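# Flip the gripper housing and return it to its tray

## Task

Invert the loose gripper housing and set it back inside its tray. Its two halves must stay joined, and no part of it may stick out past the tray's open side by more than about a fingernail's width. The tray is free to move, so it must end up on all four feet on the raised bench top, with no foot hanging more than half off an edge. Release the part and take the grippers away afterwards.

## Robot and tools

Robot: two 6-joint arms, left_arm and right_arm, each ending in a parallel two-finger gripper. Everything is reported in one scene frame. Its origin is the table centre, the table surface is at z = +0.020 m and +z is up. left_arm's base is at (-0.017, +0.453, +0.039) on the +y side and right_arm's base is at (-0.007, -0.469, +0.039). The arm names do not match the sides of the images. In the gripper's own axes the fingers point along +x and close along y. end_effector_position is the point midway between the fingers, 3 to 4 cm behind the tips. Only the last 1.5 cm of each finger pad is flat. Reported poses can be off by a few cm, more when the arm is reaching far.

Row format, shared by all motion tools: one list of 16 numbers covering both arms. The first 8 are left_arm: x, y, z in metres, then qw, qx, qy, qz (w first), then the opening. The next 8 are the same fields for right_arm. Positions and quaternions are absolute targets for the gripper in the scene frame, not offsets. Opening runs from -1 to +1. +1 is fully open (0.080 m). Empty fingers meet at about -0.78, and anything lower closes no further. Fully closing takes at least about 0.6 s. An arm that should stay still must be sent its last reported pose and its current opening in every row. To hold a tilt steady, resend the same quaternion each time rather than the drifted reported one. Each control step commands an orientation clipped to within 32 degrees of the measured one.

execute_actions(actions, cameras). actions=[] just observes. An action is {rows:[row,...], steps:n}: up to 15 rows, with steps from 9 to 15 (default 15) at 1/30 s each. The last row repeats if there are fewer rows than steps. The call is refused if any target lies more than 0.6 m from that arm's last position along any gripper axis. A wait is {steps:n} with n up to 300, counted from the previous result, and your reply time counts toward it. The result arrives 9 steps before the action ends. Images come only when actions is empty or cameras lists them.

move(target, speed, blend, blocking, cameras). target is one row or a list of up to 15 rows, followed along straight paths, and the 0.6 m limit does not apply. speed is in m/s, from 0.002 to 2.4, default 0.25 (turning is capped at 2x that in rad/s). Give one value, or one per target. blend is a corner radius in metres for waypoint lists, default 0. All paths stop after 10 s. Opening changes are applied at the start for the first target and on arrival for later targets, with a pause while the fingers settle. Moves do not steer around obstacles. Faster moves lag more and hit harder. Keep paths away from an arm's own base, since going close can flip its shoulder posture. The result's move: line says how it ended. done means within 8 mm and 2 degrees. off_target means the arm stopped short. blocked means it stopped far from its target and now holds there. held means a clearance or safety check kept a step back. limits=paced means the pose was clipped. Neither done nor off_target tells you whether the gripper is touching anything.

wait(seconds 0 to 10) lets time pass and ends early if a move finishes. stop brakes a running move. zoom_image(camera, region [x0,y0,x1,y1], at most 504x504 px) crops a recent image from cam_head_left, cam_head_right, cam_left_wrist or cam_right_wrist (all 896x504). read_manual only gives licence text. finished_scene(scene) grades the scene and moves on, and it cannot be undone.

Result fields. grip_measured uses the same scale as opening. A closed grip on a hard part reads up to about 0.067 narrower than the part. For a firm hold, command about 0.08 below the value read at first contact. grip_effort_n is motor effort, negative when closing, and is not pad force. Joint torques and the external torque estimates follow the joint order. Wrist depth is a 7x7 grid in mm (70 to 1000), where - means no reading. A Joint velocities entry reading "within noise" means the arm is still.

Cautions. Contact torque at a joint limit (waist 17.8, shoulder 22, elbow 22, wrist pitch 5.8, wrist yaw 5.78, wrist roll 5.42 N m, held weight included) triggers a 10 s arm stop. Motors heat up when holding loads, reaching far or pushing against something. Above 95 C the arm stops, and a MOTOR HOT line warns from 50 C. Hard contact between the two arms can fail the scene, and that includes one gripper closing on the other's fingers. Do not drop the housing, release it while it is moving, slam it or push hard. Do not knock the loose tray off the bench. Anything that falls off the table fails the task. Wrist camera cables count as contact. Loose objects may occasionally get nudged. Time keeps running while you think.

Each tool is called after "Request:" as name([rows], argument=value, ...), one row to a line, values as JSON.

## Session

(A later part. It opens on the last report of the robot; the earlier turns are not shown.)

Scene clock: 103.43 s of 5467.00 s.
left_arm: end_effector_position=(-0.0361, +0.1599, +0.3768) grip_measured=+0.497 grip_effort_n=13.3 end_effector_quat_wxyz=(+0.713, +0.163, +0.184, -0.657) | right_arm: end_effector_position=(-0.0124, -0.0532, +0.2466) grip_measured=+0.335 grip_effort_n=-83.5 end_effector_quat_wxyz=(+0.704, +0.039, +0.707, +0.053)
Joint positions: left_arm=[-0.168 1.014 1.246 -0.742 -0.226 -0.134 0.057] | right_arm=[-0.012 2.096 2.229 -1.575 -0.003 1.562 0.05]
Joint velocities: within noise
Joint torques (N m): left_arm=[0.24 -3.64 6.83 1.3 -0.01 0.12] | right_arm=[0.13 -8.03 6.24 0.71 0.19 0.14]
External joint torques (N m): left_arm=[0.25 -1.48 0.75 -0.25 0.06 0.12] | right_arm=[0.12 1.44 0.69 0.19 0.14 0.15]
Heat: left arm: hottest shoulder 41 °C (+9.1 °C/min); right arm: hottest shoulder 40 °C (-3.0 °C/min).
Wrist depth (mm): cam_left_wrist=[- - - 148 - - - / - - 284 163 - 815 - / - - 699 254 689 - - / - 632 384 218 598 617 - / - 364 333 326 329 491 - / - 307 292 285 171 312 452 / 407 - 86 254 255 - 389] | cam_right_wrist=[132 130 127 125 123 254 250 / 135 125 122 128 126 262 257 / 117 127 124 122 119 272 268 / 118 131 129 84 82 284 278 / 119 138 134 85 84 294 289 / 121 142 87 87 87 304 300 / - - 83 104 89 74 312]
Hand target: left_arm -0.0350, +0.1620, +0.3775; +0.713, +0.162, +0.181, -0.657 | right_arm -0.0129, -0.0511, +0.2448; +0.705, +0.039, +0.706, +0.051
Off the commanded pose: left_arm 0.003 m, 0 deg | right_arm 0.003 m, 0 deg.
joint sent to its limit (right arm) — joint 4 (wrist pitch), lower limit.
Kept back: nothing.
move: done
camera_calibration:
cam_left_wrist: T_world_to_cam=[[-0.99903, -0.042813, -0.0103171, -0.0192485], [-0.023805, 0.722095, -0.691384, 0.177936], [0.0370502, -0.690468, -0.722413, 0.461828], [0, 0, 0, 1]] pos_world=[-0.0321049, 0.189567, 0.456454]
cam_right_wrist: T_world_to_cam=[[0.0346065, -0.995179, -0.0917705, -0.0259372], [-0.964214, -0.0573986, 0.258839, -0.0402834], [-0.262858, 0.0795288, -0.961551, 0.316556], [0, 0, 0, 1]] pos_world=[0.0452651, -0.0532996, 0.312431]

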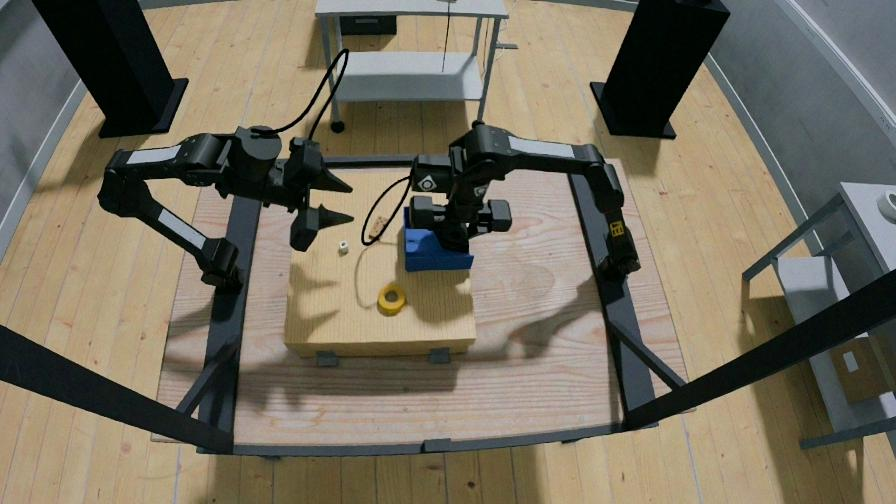

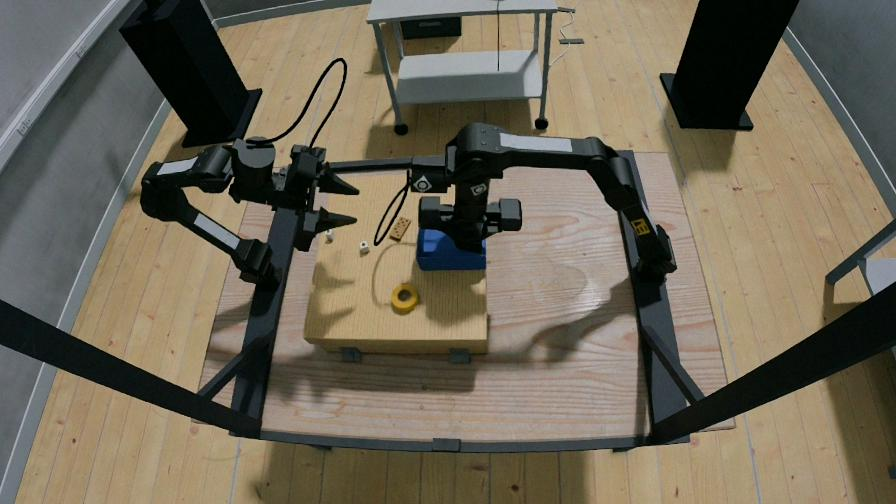

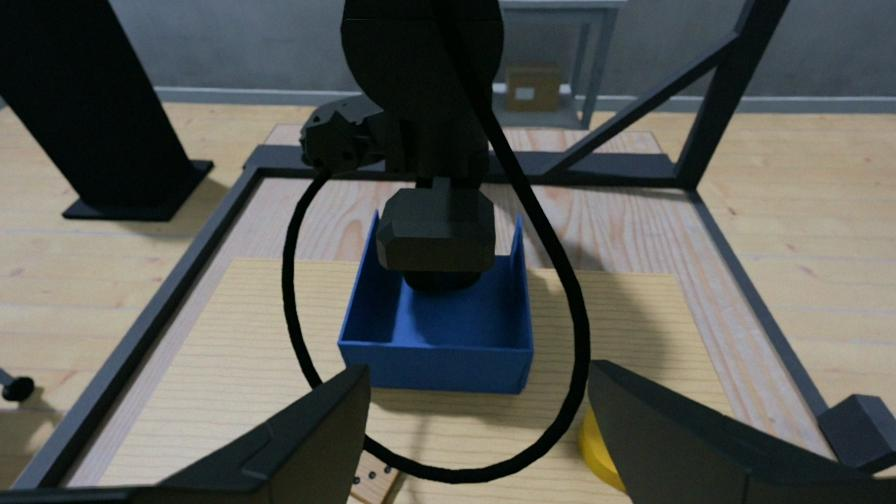

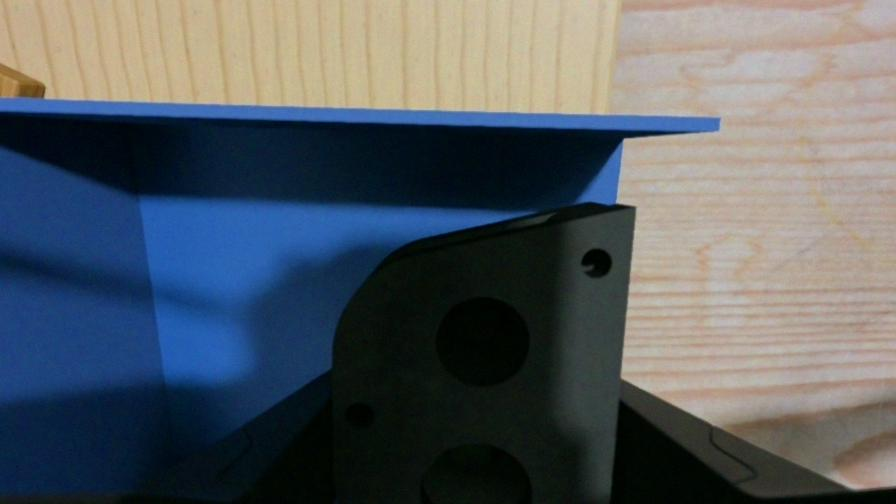

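Request:
move([
  [-0.035,0.162,0.3775,0.713,0.162,0.181,-0.657,0.5,-0.013,-0.048,0.231,0.7054,0.037,0.7061,0.0493,0.2],
], speed=0.05, cameras=["cam_right_wrist","cam_left_wrist"])

Request:
zoom_image(camera="cam_left_wrist", region=[300, 150, 600, 420])

Scene clock: 104.60 s of 5467.00 s.
left_arm: end_effector_position=(-0.0361, +0.1599, +0.3768) grip_measured=+0.497 grip_effort_n=13.7 end_effector_quat_wxyz=(+0.713, +0.163, +0.184, -0.657) | right_arm: end_effector_position=(-0.0124, -0.0481, +0.2359) grip_measured=+0.335 grip_effort_n=-83.5 end_effector_quat_wxyz=(+0.704, +0.040, +0.707, +0.055)
Joint positions: left_arm=[-0.168 1.014 1.246 -0.742 -0.226 -0.134 0.057] | right_arm=[-0.012 2.096 2.183 -1.523 -0.003 1.562 0.05]
Joint velocities: within noise
Joint torques (N m): left_arm=[0.26 -3.7 6.81 1.27 -0.05 0.14] | right_arm=[0.21 -8.47 4.64 0.99 0.19 0.13]
External joint torques (N m): left_arm=[0.26 -1.54 0.73 -0.29 0.02 0.13] | right_arm=[0.2 1.05 -1.03 0.44 0.14 0.14]
Heat: left arm: hottest shoulder 41 °C (+9.1 °C/min); right arm: hottest shoulder 40 °C (-3.0 °C/min).
Wrist depth (mm): cam_left_wrist=[- - - 150 - - - / - - 822 161 - 810 - / - - 671 257 692 - - / - 626 387 219 600 619 - / - 363 335 326 332 486 - / - 308 285 286 266 313 453 / 407 - 86 263 253 - 395] | cam_right_wrist=[121 120 118 115 113 244 239 / 115 122 120 117 116 250 247 / 110 117 114 111 108 262 256 / 112 121 118 84 82 272 267 / 114 126 123 85 84 284 277 / 114 131 87 87 86 293 288 / - - 83 104 89 75 299]
Hand target: left_arm -0.0350, +0.1620, +0.3775; +0.713, +0.162, +0.181, -0.657 | right_arm -0.0129, -0.0480, +0.2309; +0.705, +0.037, +0.706, +0.049
Off the commanded pose: left_arm 0.003 m, 0 deg | right_arm 0.005 m, 1 deg.
Kept back: nothing.
move: done
camera_calibration:
cam_left_wrist: T_world_to_cam=[[-0.99903, -0.042813, -0.0103171, -0.0192485], [-0.023805, 0.722095, -0.691384, 0.177936], [0.0370502, -0.690468, -0.722413, 0.461828], [0, 0, 0, 1]] pos_world=[-0.0321049, 0.189567, 0.456454]
cam_right_wrist: T_world_to_cam=[[0.0345383, -0.994672, -0.0971328, -0.0204838], [-0.964188, -0.0587362, 0.258633, -0.0372667], [-0.26296, 0.0847216, -0.96108, 0.30609], [0, 0, 0, 1]] pos_world=[0.045265, -0.048496, 0.301826]
Images, in order (width x height): cam_left_wrist 896x504, cam_right_wrist 896x504.

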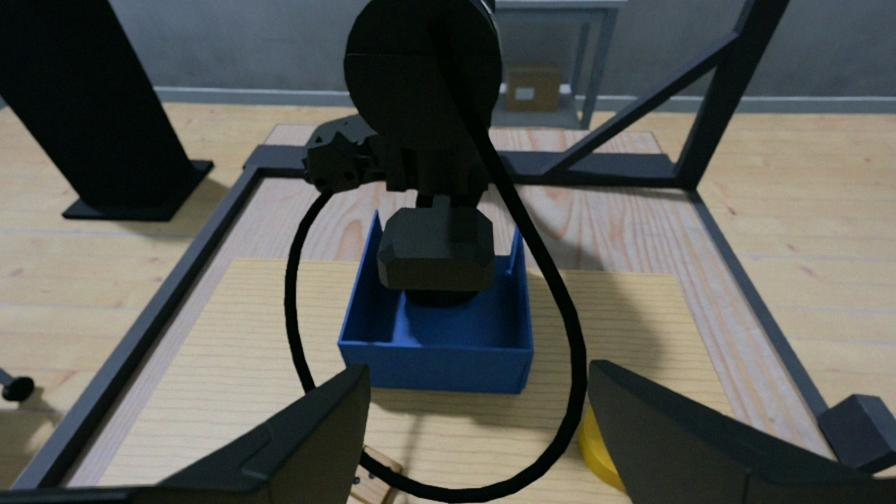

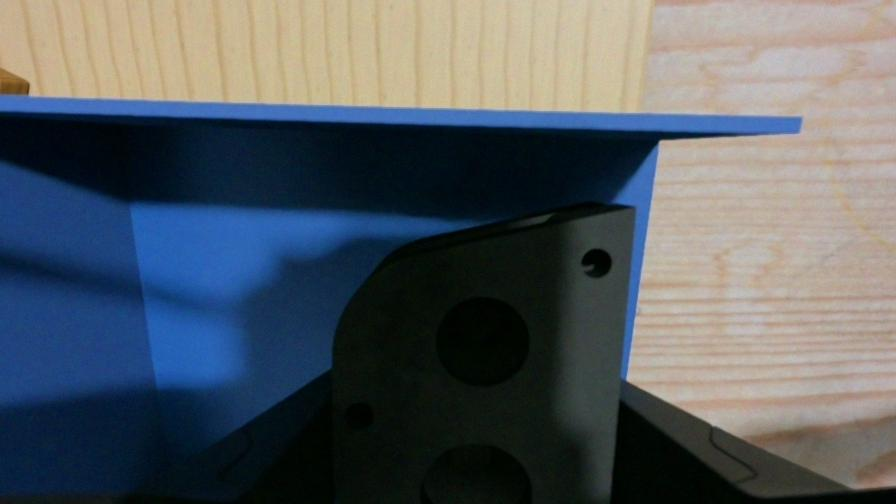

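Scaled by 1.680 from the camera's 896x504 image, which has a finer 1280x720 frame.

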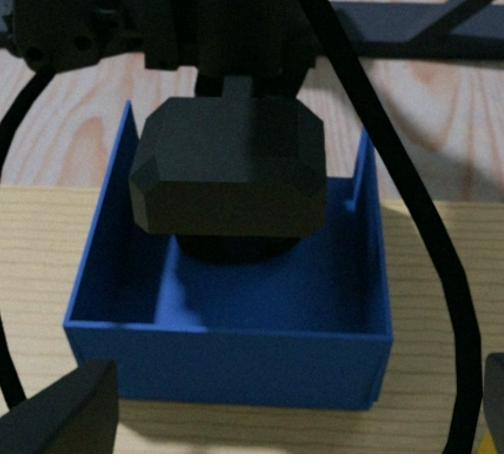

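Request:
move([
  [-0.035,0.162,0.3775,0.713,0.162,0.181,-0.657,0.5,-0.013,-0.048,0.2245,0.7054,0.037,0.7061,0.0493,0.2],
], speed=0.04, cameras=["cam_right_wrist","cam_left_wrist"])

Request:
zoom_image(camera="cam_left_wrist", region=[300, 150, 600, 420])

Scene clock: 105.77 s of 5467.00 s.
left_arm: end_effector_position=(-0.0361, +0.1599, +0.3768) grip_measured=+0.497 grip_effort_n=13.3 end_effector_quat_wxyz=(+0.713, +0.163, +0.184, -0.657) | right_arm: end_effector_position=(-0.0126, -0.0475, +0.2310) grip_measured=+0.335 grip_effort_n=-83.5 end_effector_quat_wxyz=(+0.705, +0.041, +0.705, +0.056)
Joint positions: left_arm=[-0.168 1.014 1.246 -0.742 -0.226 -0.134 0.057] | right_arm=[-0.01 2.087 2.148 -1.494 0 1.563 0.05]
Joint velocities: within noise
Joint torques (N m): left_arm=[0.2 -3.64 6.89 1.33 -0.03 0.14] | right_arm=[0.05 -8.44 3.66 1.3 0.06 0.11]
External joint torques (N m): left_arm=[0.19 -1.35 0.72 -0.24 0.04 0.14] | right_arm=[0.04 1.14 -2.08 0.76 0.01 0.11]
Heat: left arm: hottest shoulder 41 °C (+9.0 °C/min); right arm: hottest shoulder 40 °C (-3.0 °C/min).
Wrist depth (mm): cam_left_wrist=[- - - 150 - - - / - - - 160 - 822 - / - - 677 262 694 - - / - 628 611 223 597 610 - / - 364 334 325 331 487 - / - 309 285 286 267 311 452 / 408 - 86 264 254 - 389] | cam_right_wrist=[119 118 115 113 110 240 236 / 122 120 117 114 113 246 244 / 109 114 111 108 105 258 253 / 110 118 115 84 82 267 262 / 112 123 120 85 84 278 271 / 113 128 86 87 86 288 282 / - - 83 104 89 74 291]
Hand target: left_arm -0.0350, +0.1620, +0.3775; +0.713, +0.162, +0.181, -0.657 | right_arm -0.0130, -0.0481, +0.2246; +0.705, +0.037, +0.706, +0.049
Off the commanded pose: left_arm 0.003 m, 0 deg | right_arm 0.006 m, 1 deg.
Kept back: nothing.
move: done
camera_calibration:
cam_left_wrist: T_world_to_cam=[[-0.99903, -0.042813, -0.0103171, -0.0192485], [-0.023805, 0.722095, -0.691384, 0.177936], [0.0370502, -0.690468, -0.722413, 0.461828], [0, 0, 0, 1]] pos_world=[-0.0321049, 0.189567, 0.456454]
cam_right_wrist: T_world_to_cam=[[0.0352025, -0.994354, -0.1001, -0.0196703], [-0.965007, -0.059864, 0.2553, -0.035411], [-0.259851, 0.0876098, -0.961666, 0.301507], [0, 0, 0, 1]] pos_world=[0.0448675, -0.0480941, 0.297021]
Images, in order (width x height): cam_left_wrist 896x504, cam_right_wrist 896x504.

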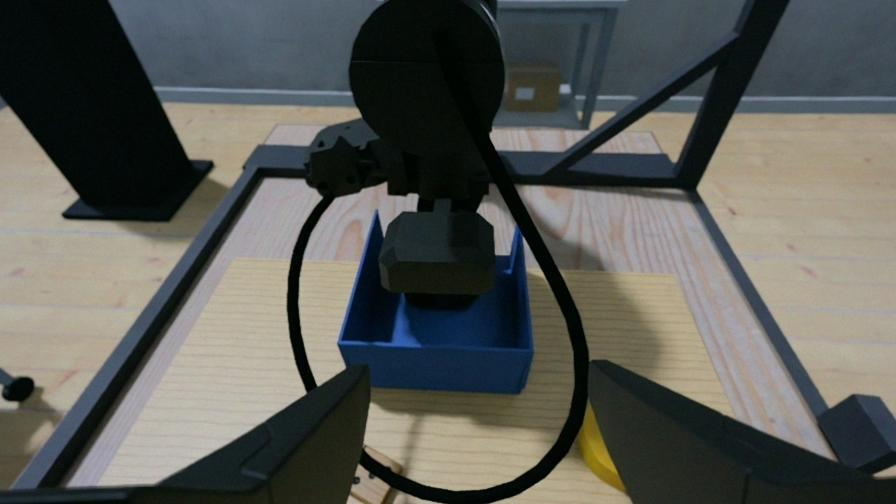

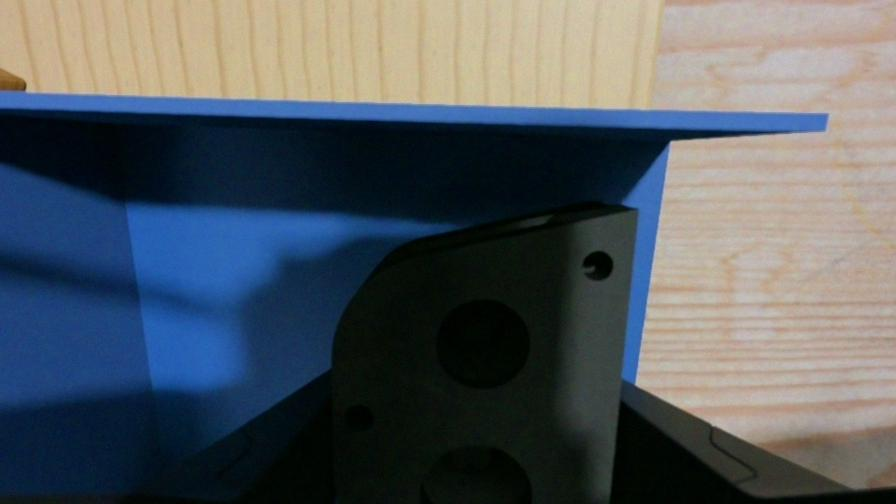

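Scaled by 1.680 from the camera's 896x504 image, which has a finer 1280x720 frame.

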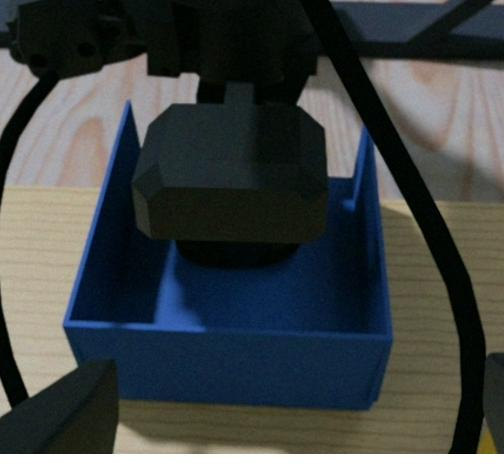

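Request:
move([
  [-0.035,0.162,0.3775,0.713,0.162,0.181,-0.657,0.5,-0.013,-0.0455,0.2245,0.7067,0.0123,0.7070,0.0247,0.2],
], speed=0.04, cameras=["cam_right_wrist","cam_left_wrist"])

Request:
zoom_image(camera="cam_left_wrist", region=[300, 150, 600, 420])

Scene clock: 107.70 s of 5467.00 s.
left_arm: end_effector_position=(-0.0361, +0.1599, +0.3768) grip_measured=+0.497 grip_effort_n=13.3 end_effector_quat_wxyz=(+0.713, +0.163, +0.184, -0.657) | right_arm: end_effector_position=(-0.0126, -0.0479, +0.2314) grip_measured=+0.335 grip_effort_n=-83.5 end_effector_quat_wxyz=(+0.706, +0.026, +0.706, +0.041)
Joint positions: left_arm=[-0.168 1.014 1.246 -0.742 -0.226 -0.134 0.057] | right_arm=[-0.01 2.14 2.238 -1.575 0 1.563 0.05]
Joint velocities: within noise
Joint torques (N m): left_arm=[0.26 -3.34 6.63 1.29 0 0.15] | right_arm=[0.03 -7.38 5.66 0.67 0.07 0.11]
External joint torques (N m): left_arm=[0.29 -1.13 0.53 -0.27 0.07 0.15] | right_arm=[-0.05 2.35 0.09 0.2 0.02 0.12]
Heat: left arm: hottest wrist pitch 41 °C (+2.0 °C/min); right arm: hottest shoulder 40 °C (-3.0 °C/min).
Wrist depth (mm): cam_left_wrist=[- - - 145 - - - / - - 818 155 - 811 - / - - 254 259 705 - - / - 630 388 222 595 616 - / - 363 333 316 330 484 - / - 308 284 287 266 312 453 / 407 - 86 265 253 - 393] | cam_right_wrist=[115 114 113 111 111 245 244 / 118 116 115 114 113 252 251 / 110 110 108 107 105 262 260 / 112 114 112 86 82 274 272 / 114 119 118 85 84 285 280 / 115 125 87 87 86 295 292 / - - 83 104 89 74 301]
Hand target: left_arm -0.0350, +0.1620, +0.3775; +0.713, +0.162, +0.181, -0.657 | right_arm -0.0130, -0.0458, +0.2242; +0.706, +0.021, +0.707, +0.033
Off the commanded pose: left_arm 0.003 m, 0 deg | right_arm 0.007 m, 2 deg.
joint sent to its limit (right arm) — joint 4 (wrist pitch), lower limit.
Kept back: nothing.
move: done
camera_calibration:
cam_left_wrist: T_world_to_cam=[[-0.99903, -0.042813, -0.0103171, -0.0192485], [-0.023805, 0.722095, -0.691384, 0.177936], [0.0370502, -0.690468, -0.722413, 0.461828], [0, 0, 0, 1]] pos_world=[-0.0321049, 0.189567, 0.456454]
cam_right_wrist: T_world_to_cam=[[0.0352691, -0.997767, -0.0567249, -0.0301299], [-0.965163, -0.0487316, 0.257071, -0.035383], [-0.259261, 0.0456821, -0.964726, 0.300684], [0, 0, 0, 1]] pos_world=[0.0448679, -0.0455227, 0.297464]
Images, in order (width x height): cam_left_wrist 896x504, cam_right_wrist 896x504.

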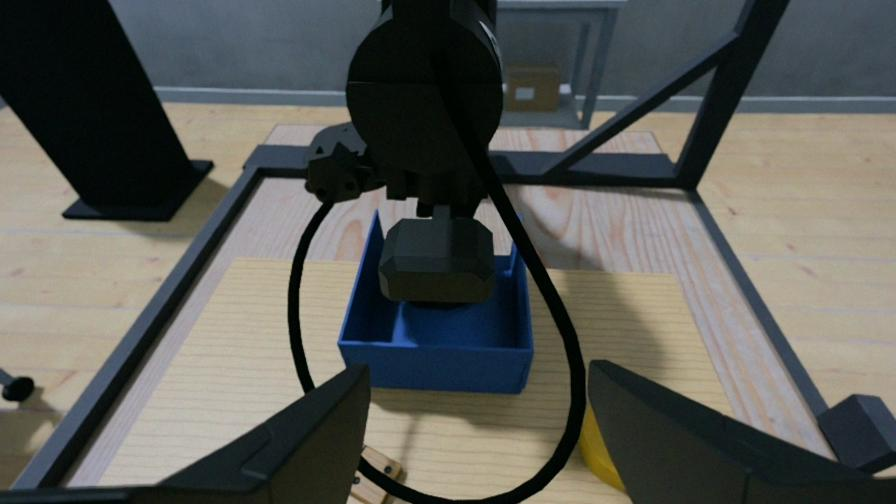

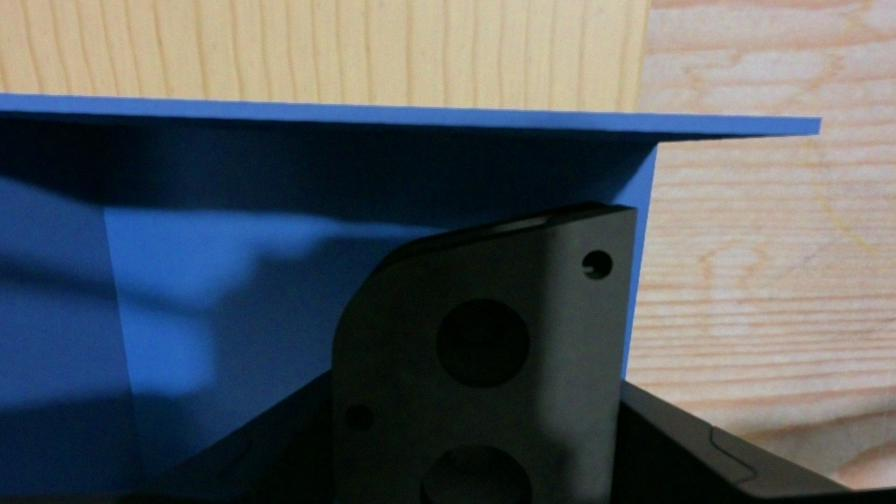

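Scaled by 1.680 from the camera's 896x504 image, which has a finer 1280x720 frame.

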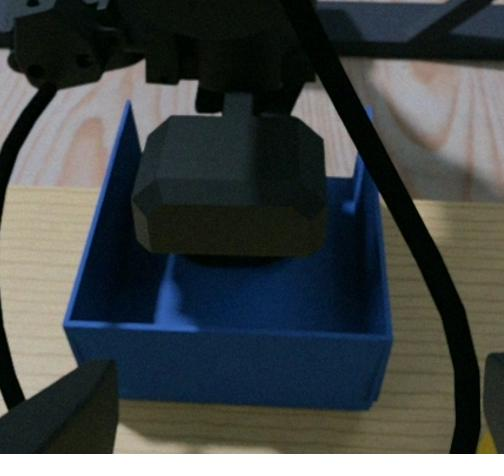

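Request:
move([
  [-0.035,0.162,0.3775,0.713,0.162,0.181,-0.657,0.5,-0.013,-0.0465,0.219,0.7063,0.0185,0.7070,0.0308,0.2],
], speed=0.04, cameras=["cam_right_wrist","cam_left_wrist"])

Request:
zoom_image(camera="cam_left_wrist", region=[300, 150, 600, 420])

Scene clock: 108.77 s of 5467.00 s.
left_arm: end_effector_position=(-0.0361, +0.1599, +0.3768) grip_measured=+0.497 grip_effort_n=13.3 end_effector_quat_wxyz=(+0.713, +0.163, +0.184, -0.657) | right_arm: end_effector_position=(-0.0124, -0.0472, +0.2294) grip_measured=+0.335 grip_effort_n=-83.5 end_effector_quat_wxyz=(+0.707, +0.026, +0.706, +0.040)
Joint positions: left_arm=[-0.168 1.014 1.246 -0.742 -0.226 -0.134 0.057] | right_arm=[-0.01 2.14 2.229 -1.566 0.001 1.564 0.05]
Joint velocities: within noise
Joint torques (N m): left_arm=[0.1 -3.66 6.66 1.32 -0.04 0.15] | right_arm=[0 -7.89 3.58 1.33 0.02 0.09]
External joint torques (N m): left_arm=[0.12 -1.45 0.56 -0.24 0.03 0.14] | right_arm=[0.02 2.02 -2.05 0.89 -0.03 0.1]
Heat: left arm: hottest wrist pitch 41 °C (+2.0 °C/min); right arm: hottest shoulder 40 °C (-4.0 °C/min).
Wrist depth (mm): cam_left_wrist=[- - - 146 - - - / - - 827 155 - 825 - / - - 259 259 702 - - / - 630 387 223 602 618 - / - 364 331 318 331 487 - / - 307 285 287 266 313 449 / 410 - 86 265 253 - 393] | cam_right_wrist=[115 114 113 111 110 244 241 / 117 116 115 113 112 250 250 / 109 110 108 107 105 261 259 / 111 114 112 86 82 273 268 / 113 119 117 85 84 283 280 / 114 124 86 87 86 292 291 / - - 83 104 88 75 300]
Hand target: left_arm -0.0350, +0.1620, +0.3775; +0.713, +0.162, +0.181, -0.657 | right_arm -0.0130, -0.0467, +0.2190; +0.706, +0.018, +0.707, +0.031
Off the commanded pose: left_arm 0.003 m, 0 deg | right_arm 0.010 m, 1 deg.
Kept back: nothing.
move: off_target (right_arm)
camera_calibration:
cam_left_wrist: T_world_to_cam=[[-0.99903, -0.042813, -0.0103171, -0.0192485], [-0.023805, 0.722095, -0.691384, 0.177936], [0.0370502, -0.690468, -0.722413, 0.461828], [0, 0, 0, 1]] pos_world=[-0.0321049, 0.189567, 0.456454]
cam_right_wrist: T_world_to_cam=[[0.0348007, -0.997782, -0.0567526, -0.0296136], [-0.965475, -0.0482343, 0.25599, -0.0344125], [-0.258159, 0.0458846, -0.965012, 0.298893], [0, 0, 0, 1]] pos_world=[0.0449681, -0.0449223, 0.295564]
Images, in order (width x height): cam_left_wrist 896x504, cam_right_wrist 896x504.

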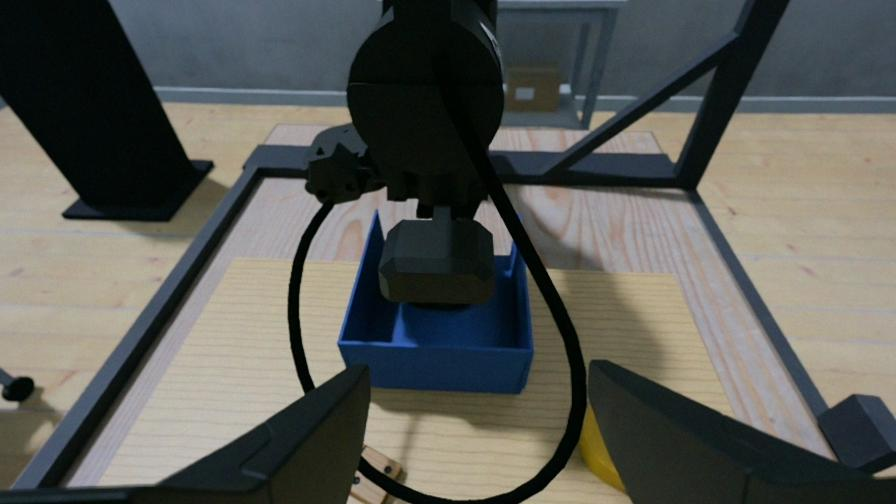

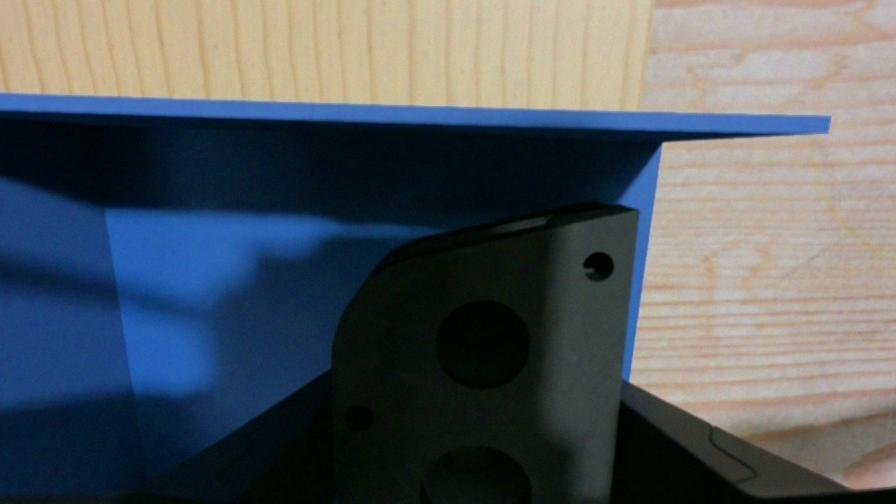

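Scaled by 1.680 from the camera's 896x504 image, which has a finer 1280x720 frame.

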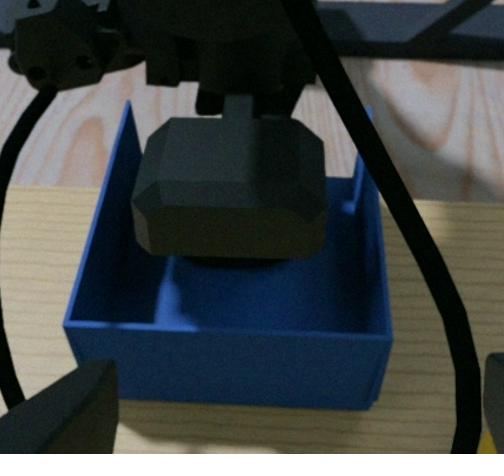

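Request:
move([
  [-0.035,0.162,0.3775,0.713,0.162,0.181,-0.657,0.5,-0.013,-0.0467,0.226,0.7063,0.0185,0.7070,0.0308,0.2],
  [-0.035,0.162,0.3775,0.713,0.162,0.181,-0.657,0.5,-0.013,-0.0467,0.226,0.7063,0.0185,0.7070,0.0308,0.5],
], speed=0.04, cameras=["cam_right_wrist","cam_left_wrist"])

Request:
zoom_image(camera="cam_right_wrist", region=[300, 150, 680, 504])

Scene clock: 110.53 s of 5467.00 s.
left_arm: end_effector_position=(-0.0361, +0.1599, +0.3768) grip_measured=+0.497 grip_effort_n=13.3 end_effector_quat_wxyz=(+0.713, +0.163, +0.184, -0.657) | right_arm: end_effector_position=(-0.0124, -0.0480, +0.2302) grip_measured=+0.496 grip_effort_n=15.6 end_effector_quat_wxyz=(+0.707, +0.025, +0.706, +0.039)
Joint positions: left_arm=[-0.168 1.014 1.246 -0.742 -0.226 -0.134 0.057] | right_arm=[-0.01 2.142 2.236 -1.575 0.001 1.564 0.057]
Joint velocities: within noise
Joint torques (N m): left_arm=[0.22 -3.69 6.76 1.27 -0.07 0.11] | right_arm=[0.03 -8.16 5.42 0.67 0.04 0.1]
External joint torques (N m): left_arm=[0.22 -1.47 0.64 -0.3 0 0.1] | right_arm=[-0.04 1.66 -0.19 0.2 -0.01 0.1]
Heat: left arm: hottest wrist pitch 41 °C (+2.0 °C/min); right arm: hottest shoulder 40 °C (-4.0 °C/min).
Wrist depth (mm): cam_left_wrist=[- - - 146 - - - / - - 826 155 - 819 - / - - 672 257 703 - - / - 632 389 224 597 622 - / - 364 332 317 330 486 - / - 308 284 286 265 313 449 / 409 - 86 264 253 - 394] | cam_right_wrist=[113 112 111 110 108 244 242 / 115 114 113 112 112 251 249 / 107 108 106 106 104 261 259 / 112 112 110 101 82 272 269 / 114 117 115 85 84 284 281 / 115 121 90 89 88 292 292 / - - 92 115 92 75 300]
Hand target: left_arm -0.0350, +0.1620, +0.3775; +0.713, +0.162, +0.181, -0.657 | right_arm -0.0130, -0.0469, +0.2258; +0.706, +0.022, +0.707, +0.034
Off the commanded pose: left_arm 0.003 m, 0 deg | right_arm 0.004 m, 1 deg.
joint sent to its limit (right arm) — joint 4 (wrist pitch), lower limit.
Kept back: nothing.
move: done
camera_calibration:
cam_left_wrist: T_world_to_cam=[[-0.99903, -0.042813, -0.0103171, -0.0192485], [-0.023805, 0.722095, -0.691384, 0.177936], [0.0370502, -0.690468, -0.722413, 0.461828], [0, 0, 0, 1]] pos_world=[-0.0321049, 0.189567, 0.456454]
cam_right_wrist: T_world_to_cam=[[0.034829, -0.997989, -0.0529563, -0.0312051], [-0.965394, -0.0473005, 0.256471, -0.0347466], [-0.25846, 0.0421911, -0.9651, 0.299563], [0, 0, 0, 1]] pos_world=[0.044968, -0.0454248, 0.296368]
Images, in order (width x height): cam_left_wrist 896x504, cam_right_wrist 896x504.

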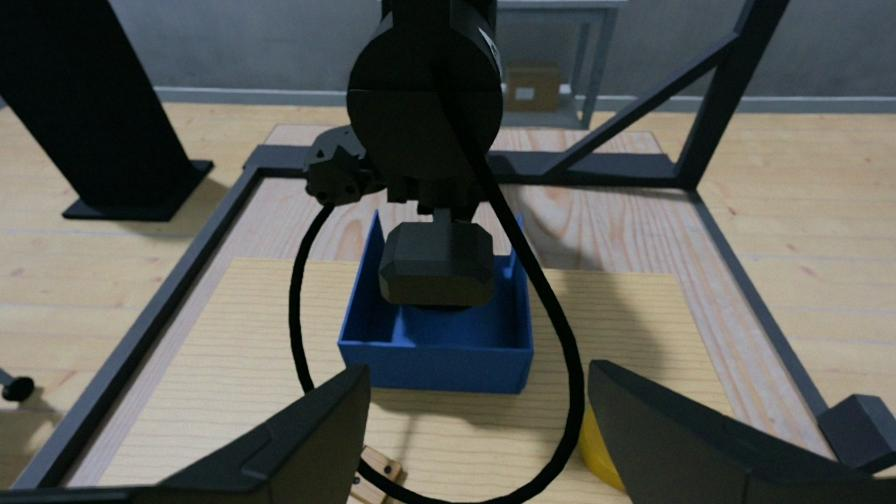

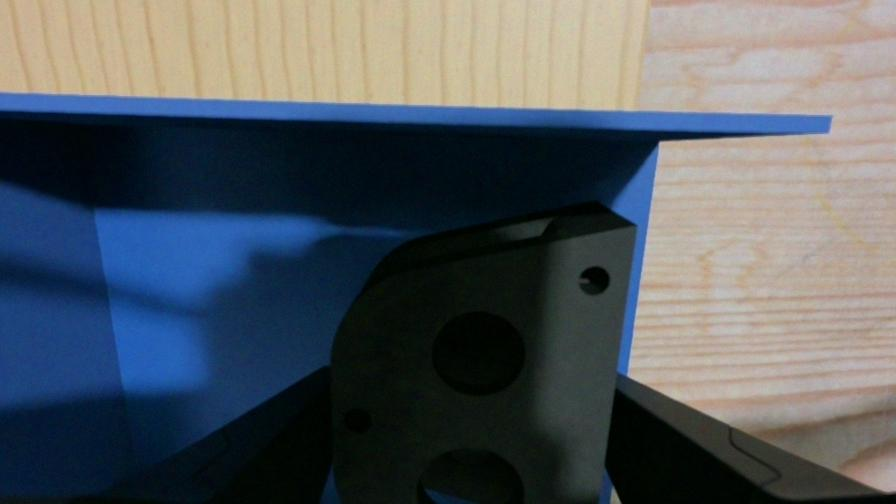

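Scaled by 1.326 from the camera's 896x504 image, which has a finer 1280x720 frame.

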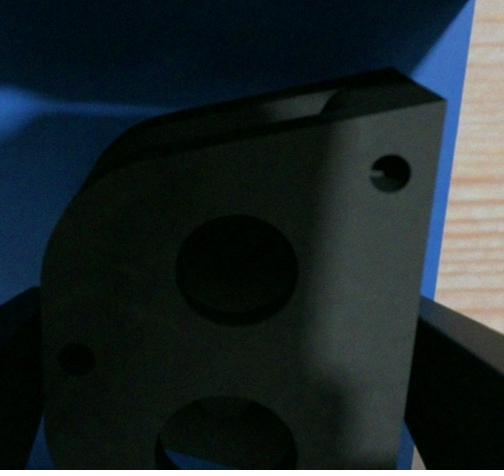

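Request:
move([
  [-0.035,0.162,0.3775,0.713,0.162,0.181,-0.657,0.5,-0.0127,-0.0495,0.245,0.7054,0.037,0.7061,0.0493,0.55],
  [-0.035,0.162,0.3775,0.713,0.162,0.181,-0.657,0.5,-0.013,-0.055,0.275,0.7002,0.0862,0.7018,0.0984,0.6],
  [-0.035,0.162,0.3775,0.713,0.162,0.181,-0.657,0.5,-0.01,-0.08,0.315,0.6845,0.1289,0.6953,0.1770,0.6],
], speed=0.1)

Request:
zoom_image(camera="cam_right_wrist", region=[350, 150, 600, 400])

Request:
zoom_image(camera="cam_left_wrist", region=[320, 200, 560, 400])

Scene clock: 114.07 s of 5467.00 s.
left_arm: end_effector_position=(-0.0361, +0.1599, +0.3768) grip_measured=+0.497 grip_effort_n=13.3 end_effector_quat_wxyz=(+0.713, +0.163, +0.184, -0.657) | right_arm: end_effector_position=(-0.0107, -0.0783, +0.3144) grip_measured=+0.597 grip_effort_n=15.6 end_effector_quat_wxyz=(+0.685, +0.129, +0.696, +0.175) end_effector_velocity=(+0.000, -0.001, -0.005) end_effector_angular_velocity=(-0.012, +0.004, +0.007)
Joint positions: left_arm=[-0.168 1.014 1.246 -0.742 -0.226 -0.134 0.057] | right_arm=[-0.025 1.77 1.986 -1.354 -0.029 1.509 0.062]
Joint velocities: left_arm=[within noise] | right_arm=[-0.002 -0.002 -0.022 0.007 -0.007 -0.007 0]
Joint torques (N m): left_arm=[0.33 -3.57 6.81 1.27 -0.04 0.16] | right_arm=[-0.25 -7.97 4.75 1.6 0 -0.23]
External joint torques (N m): left_arm=[0.33 -1.35 0.71 -0.29 0.03 0.16] | right_arm=[-0.26 -0.54 -1.13 0.6 -0.03 -0.21]
Heat: left arm: hottest wrist pitch 41 °C (+1.0 °C/min); right arm: hottest shoulder 41 °C (-3.0 °C/min).
Wrist depth (mm): cam_left_wrist=[- - 247 187 - - - / - - - 243 - 812 - / - - 730 663 691 - - / - 632 603 367 601 621 - / - 363 333 324 340 485 - / - 307 290 288 278 312 447 / 405 - 86 266 264 - 389] | cam_right_wrist=[286 255 226 203 184 294 270 / 297 267 218 204 189 304 279 / 318 280 215 202 183 312 286 / 344 297 225 186 190 322 296 / 492 313 233 204 200 333 303 / 467 334 107 205 190 334 314 / - - 276 258 169 78 317]
Hand target: left_arm -0.0350, +0.1620, +0.3775; +0.713, +0.162, +0.181, -0.657 | right_arm -0.0101, -0.0800, +0.3149; +0.685, +0.129, +0.695, +0.177
Off the commanded pose: left_arm 0.003 m, 0 deg | right_arm 0.002 m, 0 deg.
Kept back: nothing.
move: done
camera_calibration:
cam_left_wrist: T_world_to_cam=[[-0.99903, -0.042813, -0.0103171, -0.0192485], [-0.023805, 0.722095, -0.691384, 0.177936], [0.0370502, -0.690468, -0.722413, 0.461828], [0, 0, 0, 1]] pos_world=[-0.0321049, 0.189567, 0.456454]
cam_right_wrist: T_world_to_cam=[[0.0752851, -0.9195, -0.385814, 0.0541065], [-0.955908, -0.176688, 0.234565, -0.0592049], [-0.283851, 0.351144, -0.892259, 0.383524], [0, 0, 0, 1]] pos_world=[0.048196, -0.0953822, 0.376966]

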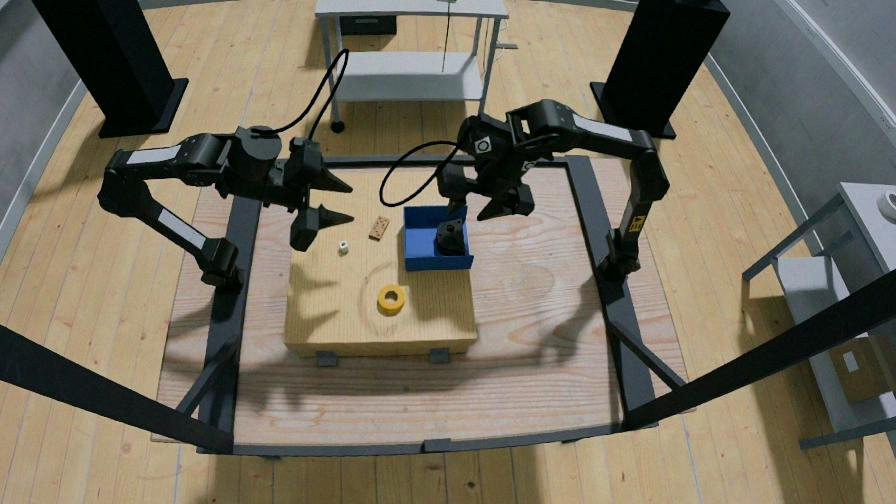

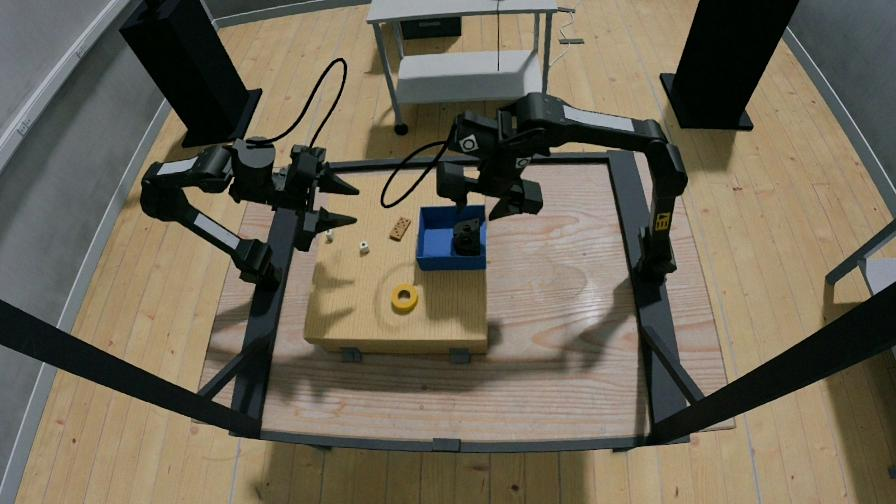

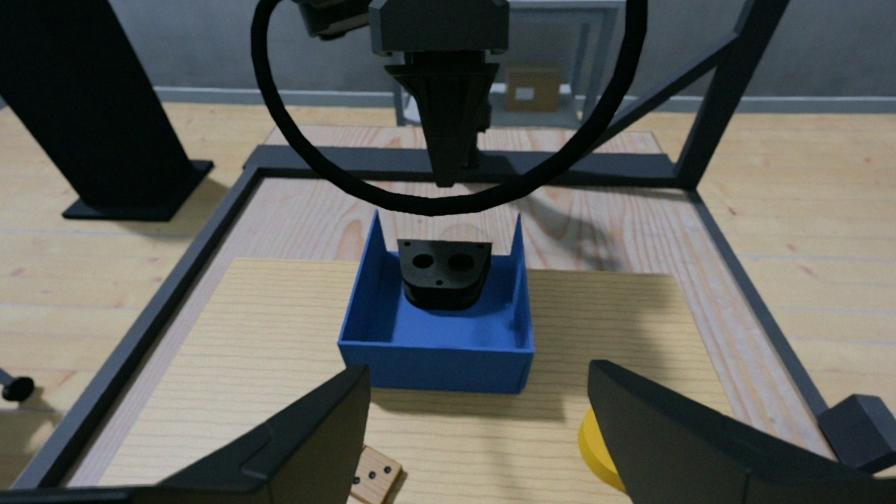

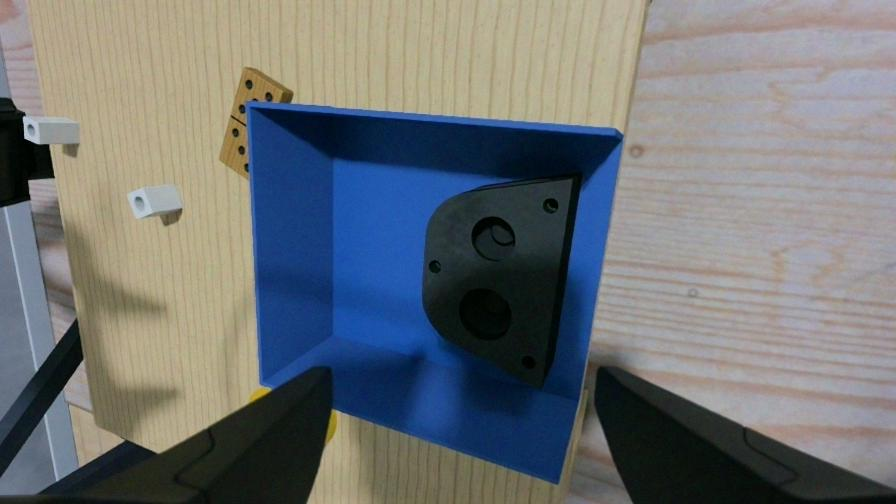

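Scaled by 2.016 from the camera's 896x504 image, which has a finer 1280x720 frame.

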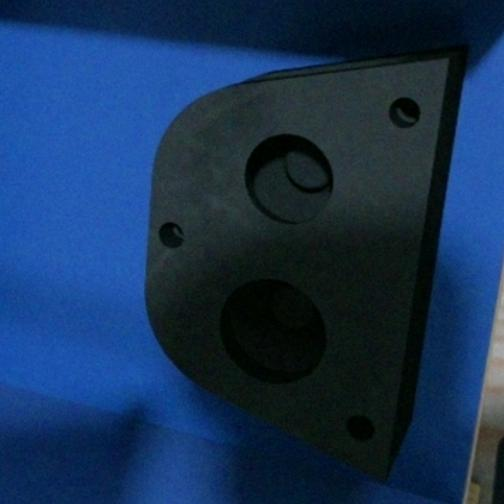

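Scaled by 2.100 from the camera's 896x504 image, which has a finer 1280x720 frame.

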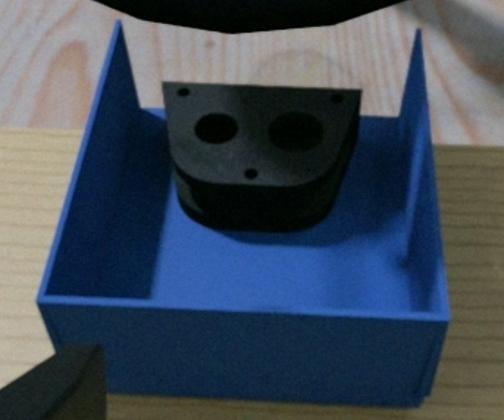

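Request:
move(target=[-0.035,0.162,0.3775,0.713,0.162,0.181,-0.657,0.5,0.0,-0.2,0.32,0.674,-0.213,0.213,0.674,0.6], speed=0.3, cameras=["cam_right_wrist","cam_left_wrist"])

Request:
zoom_image(camera="cam_right_wrist", region=[310, 110, 570, 360])

Request:
zoom_image(camera="cam_left_wrist", region=[320, 200, 560, 400])

Scene clock: 117.50 s of 5467.00 s.
left_arm: end_effector_position=(-0.0361, +0.1599, +0.3768) grip_measured=+0.497 grip_effort_n=13.3 end_effector_quat_wxyz=(+0.713, +0.163, +0.184, -0.657) | right_arm: end_effector_position=(-0.0002, -0.1990, +0.3216) grip_measured=+0.597 grip_effort_n=15.1 end_effector_quat_wxyz=(+0.675, -0.212, +0.214, +0.673)
Joint positions: left_arm=[-0.168 1.014 1.246 -0.742 -0.226 -0.134 0.057] | right_arm=[-0.069 0.91 1.061 -0.764 -0.036 -0.023 0.062]
Joint velocities: within noise
Joint torques (N m): left_arm=[0.14 -3.76 6.6 1.31 -0.07 0.19] | right_arm=[-0.33 -2.55 5.2 2.35 -0.08 -0.17]
External joint torques (N m): left_arm=[0.14 -1.46 0.49 -0.23 0.01 0.19] | right_arm=[-0.34 -0.63 -1.47 0.74 -0.06 -0.17]
Heat: left arm: hottest wrist pitch 41 °C (+1.0 °C/min); right arm: hottest shoulder 41 °C (-2.0 °C/min).
Wrist depth (mm): cam_left_wrist=[- - - 638 - - - / - - - 823 - 822 - / - - 723 705 698 - - / - 628 604 368 595 627 - / - 364 333 326 342 491 - / - 309 291 287 276 313 451 / 406 - 86 264 264 - 396] | cam_right_wrist=[- 661 489 497 790 - - / - 435 411 416 420 - - / - 347 330 328 359 564 - / 506 303 290 262 305 323 - / 281 277 269 265 282 286 481 / 395 294 295 395 389 403 404 / - - 351 368 356 78 382]
Hand target: left_arm -0.0350, +0.1620, +0.3775; +0.713, +0.162, +0.181, -0.657 | right_arm +0.0000, -0.2000, +0.3200; +0.674, -0.213, +0.213, +0.674
Off the commanded pose: left_arm 0.003 m, 0 deg | right_arm 0.002 m, 0 deg.
Kept back: nothing.
move: done
camera_calibration:
cam_left_wrist: T_world_to_cam=[[-0.99903, -0.042813, -0.0103171, -0.0192485], [-0.023805, 0.722095, -0.691384, 0.177936], [0.0370502, -0.690468, -0.722413, 0.461828], [0, 0, 0, 1]] pos_world=[-0.0321049, 0.189567, 0.456454]
cam_right_wrist: T_world_to_cam=[[0.999188, -0.0251187, 0.0314887, -0.0108794], [0.000880023, -0.767942, -0.640518, 0.0916899], [0.0402705, 0.640026, -0.767297, 0.452605], [0, 0, 0, 1]] pos_world=[-0.00743678, -0.21954, 0.406354]
Images, in order (width x height): cam_left_wrist 896x504, cam_right_wrist 896x504.

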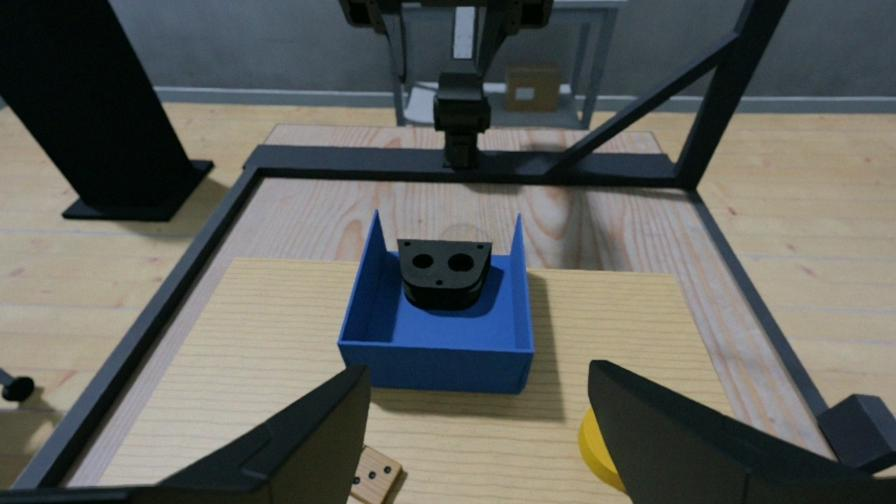

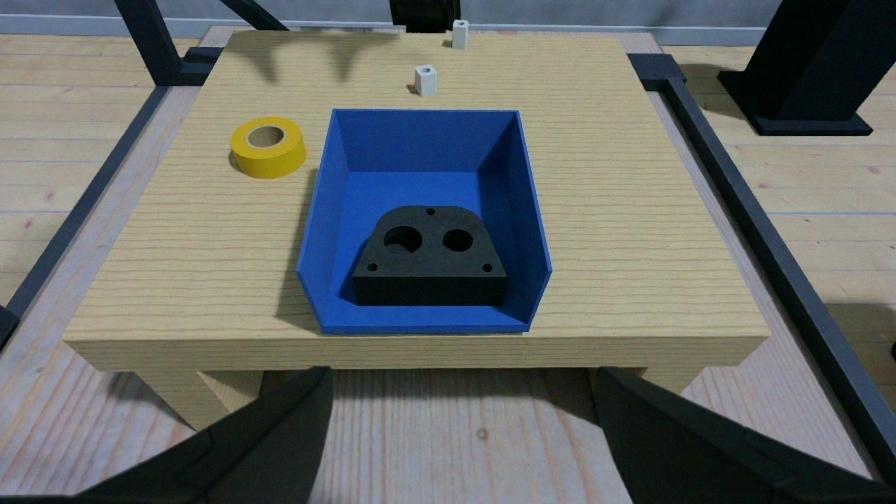

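Scaled by 1.938 from the camera's 896x504 image, which has a finer 1280x720 frame.

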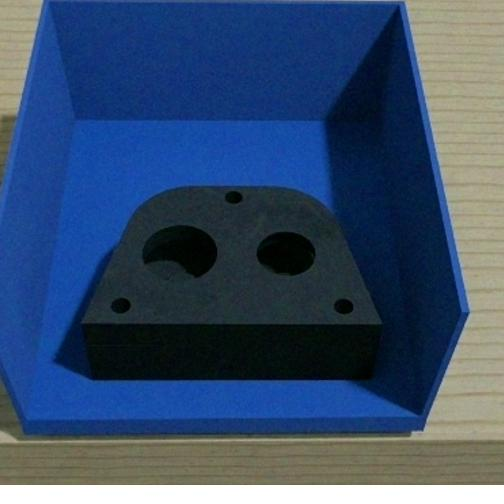

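Scaled by 2.100 from the camera's 896x504 image, which has a finer 1280x720 frame.

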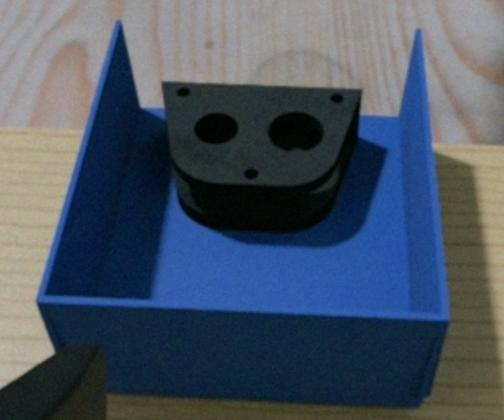

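Request:
finished_scene(scene=2)

The scene is finished: the task was done.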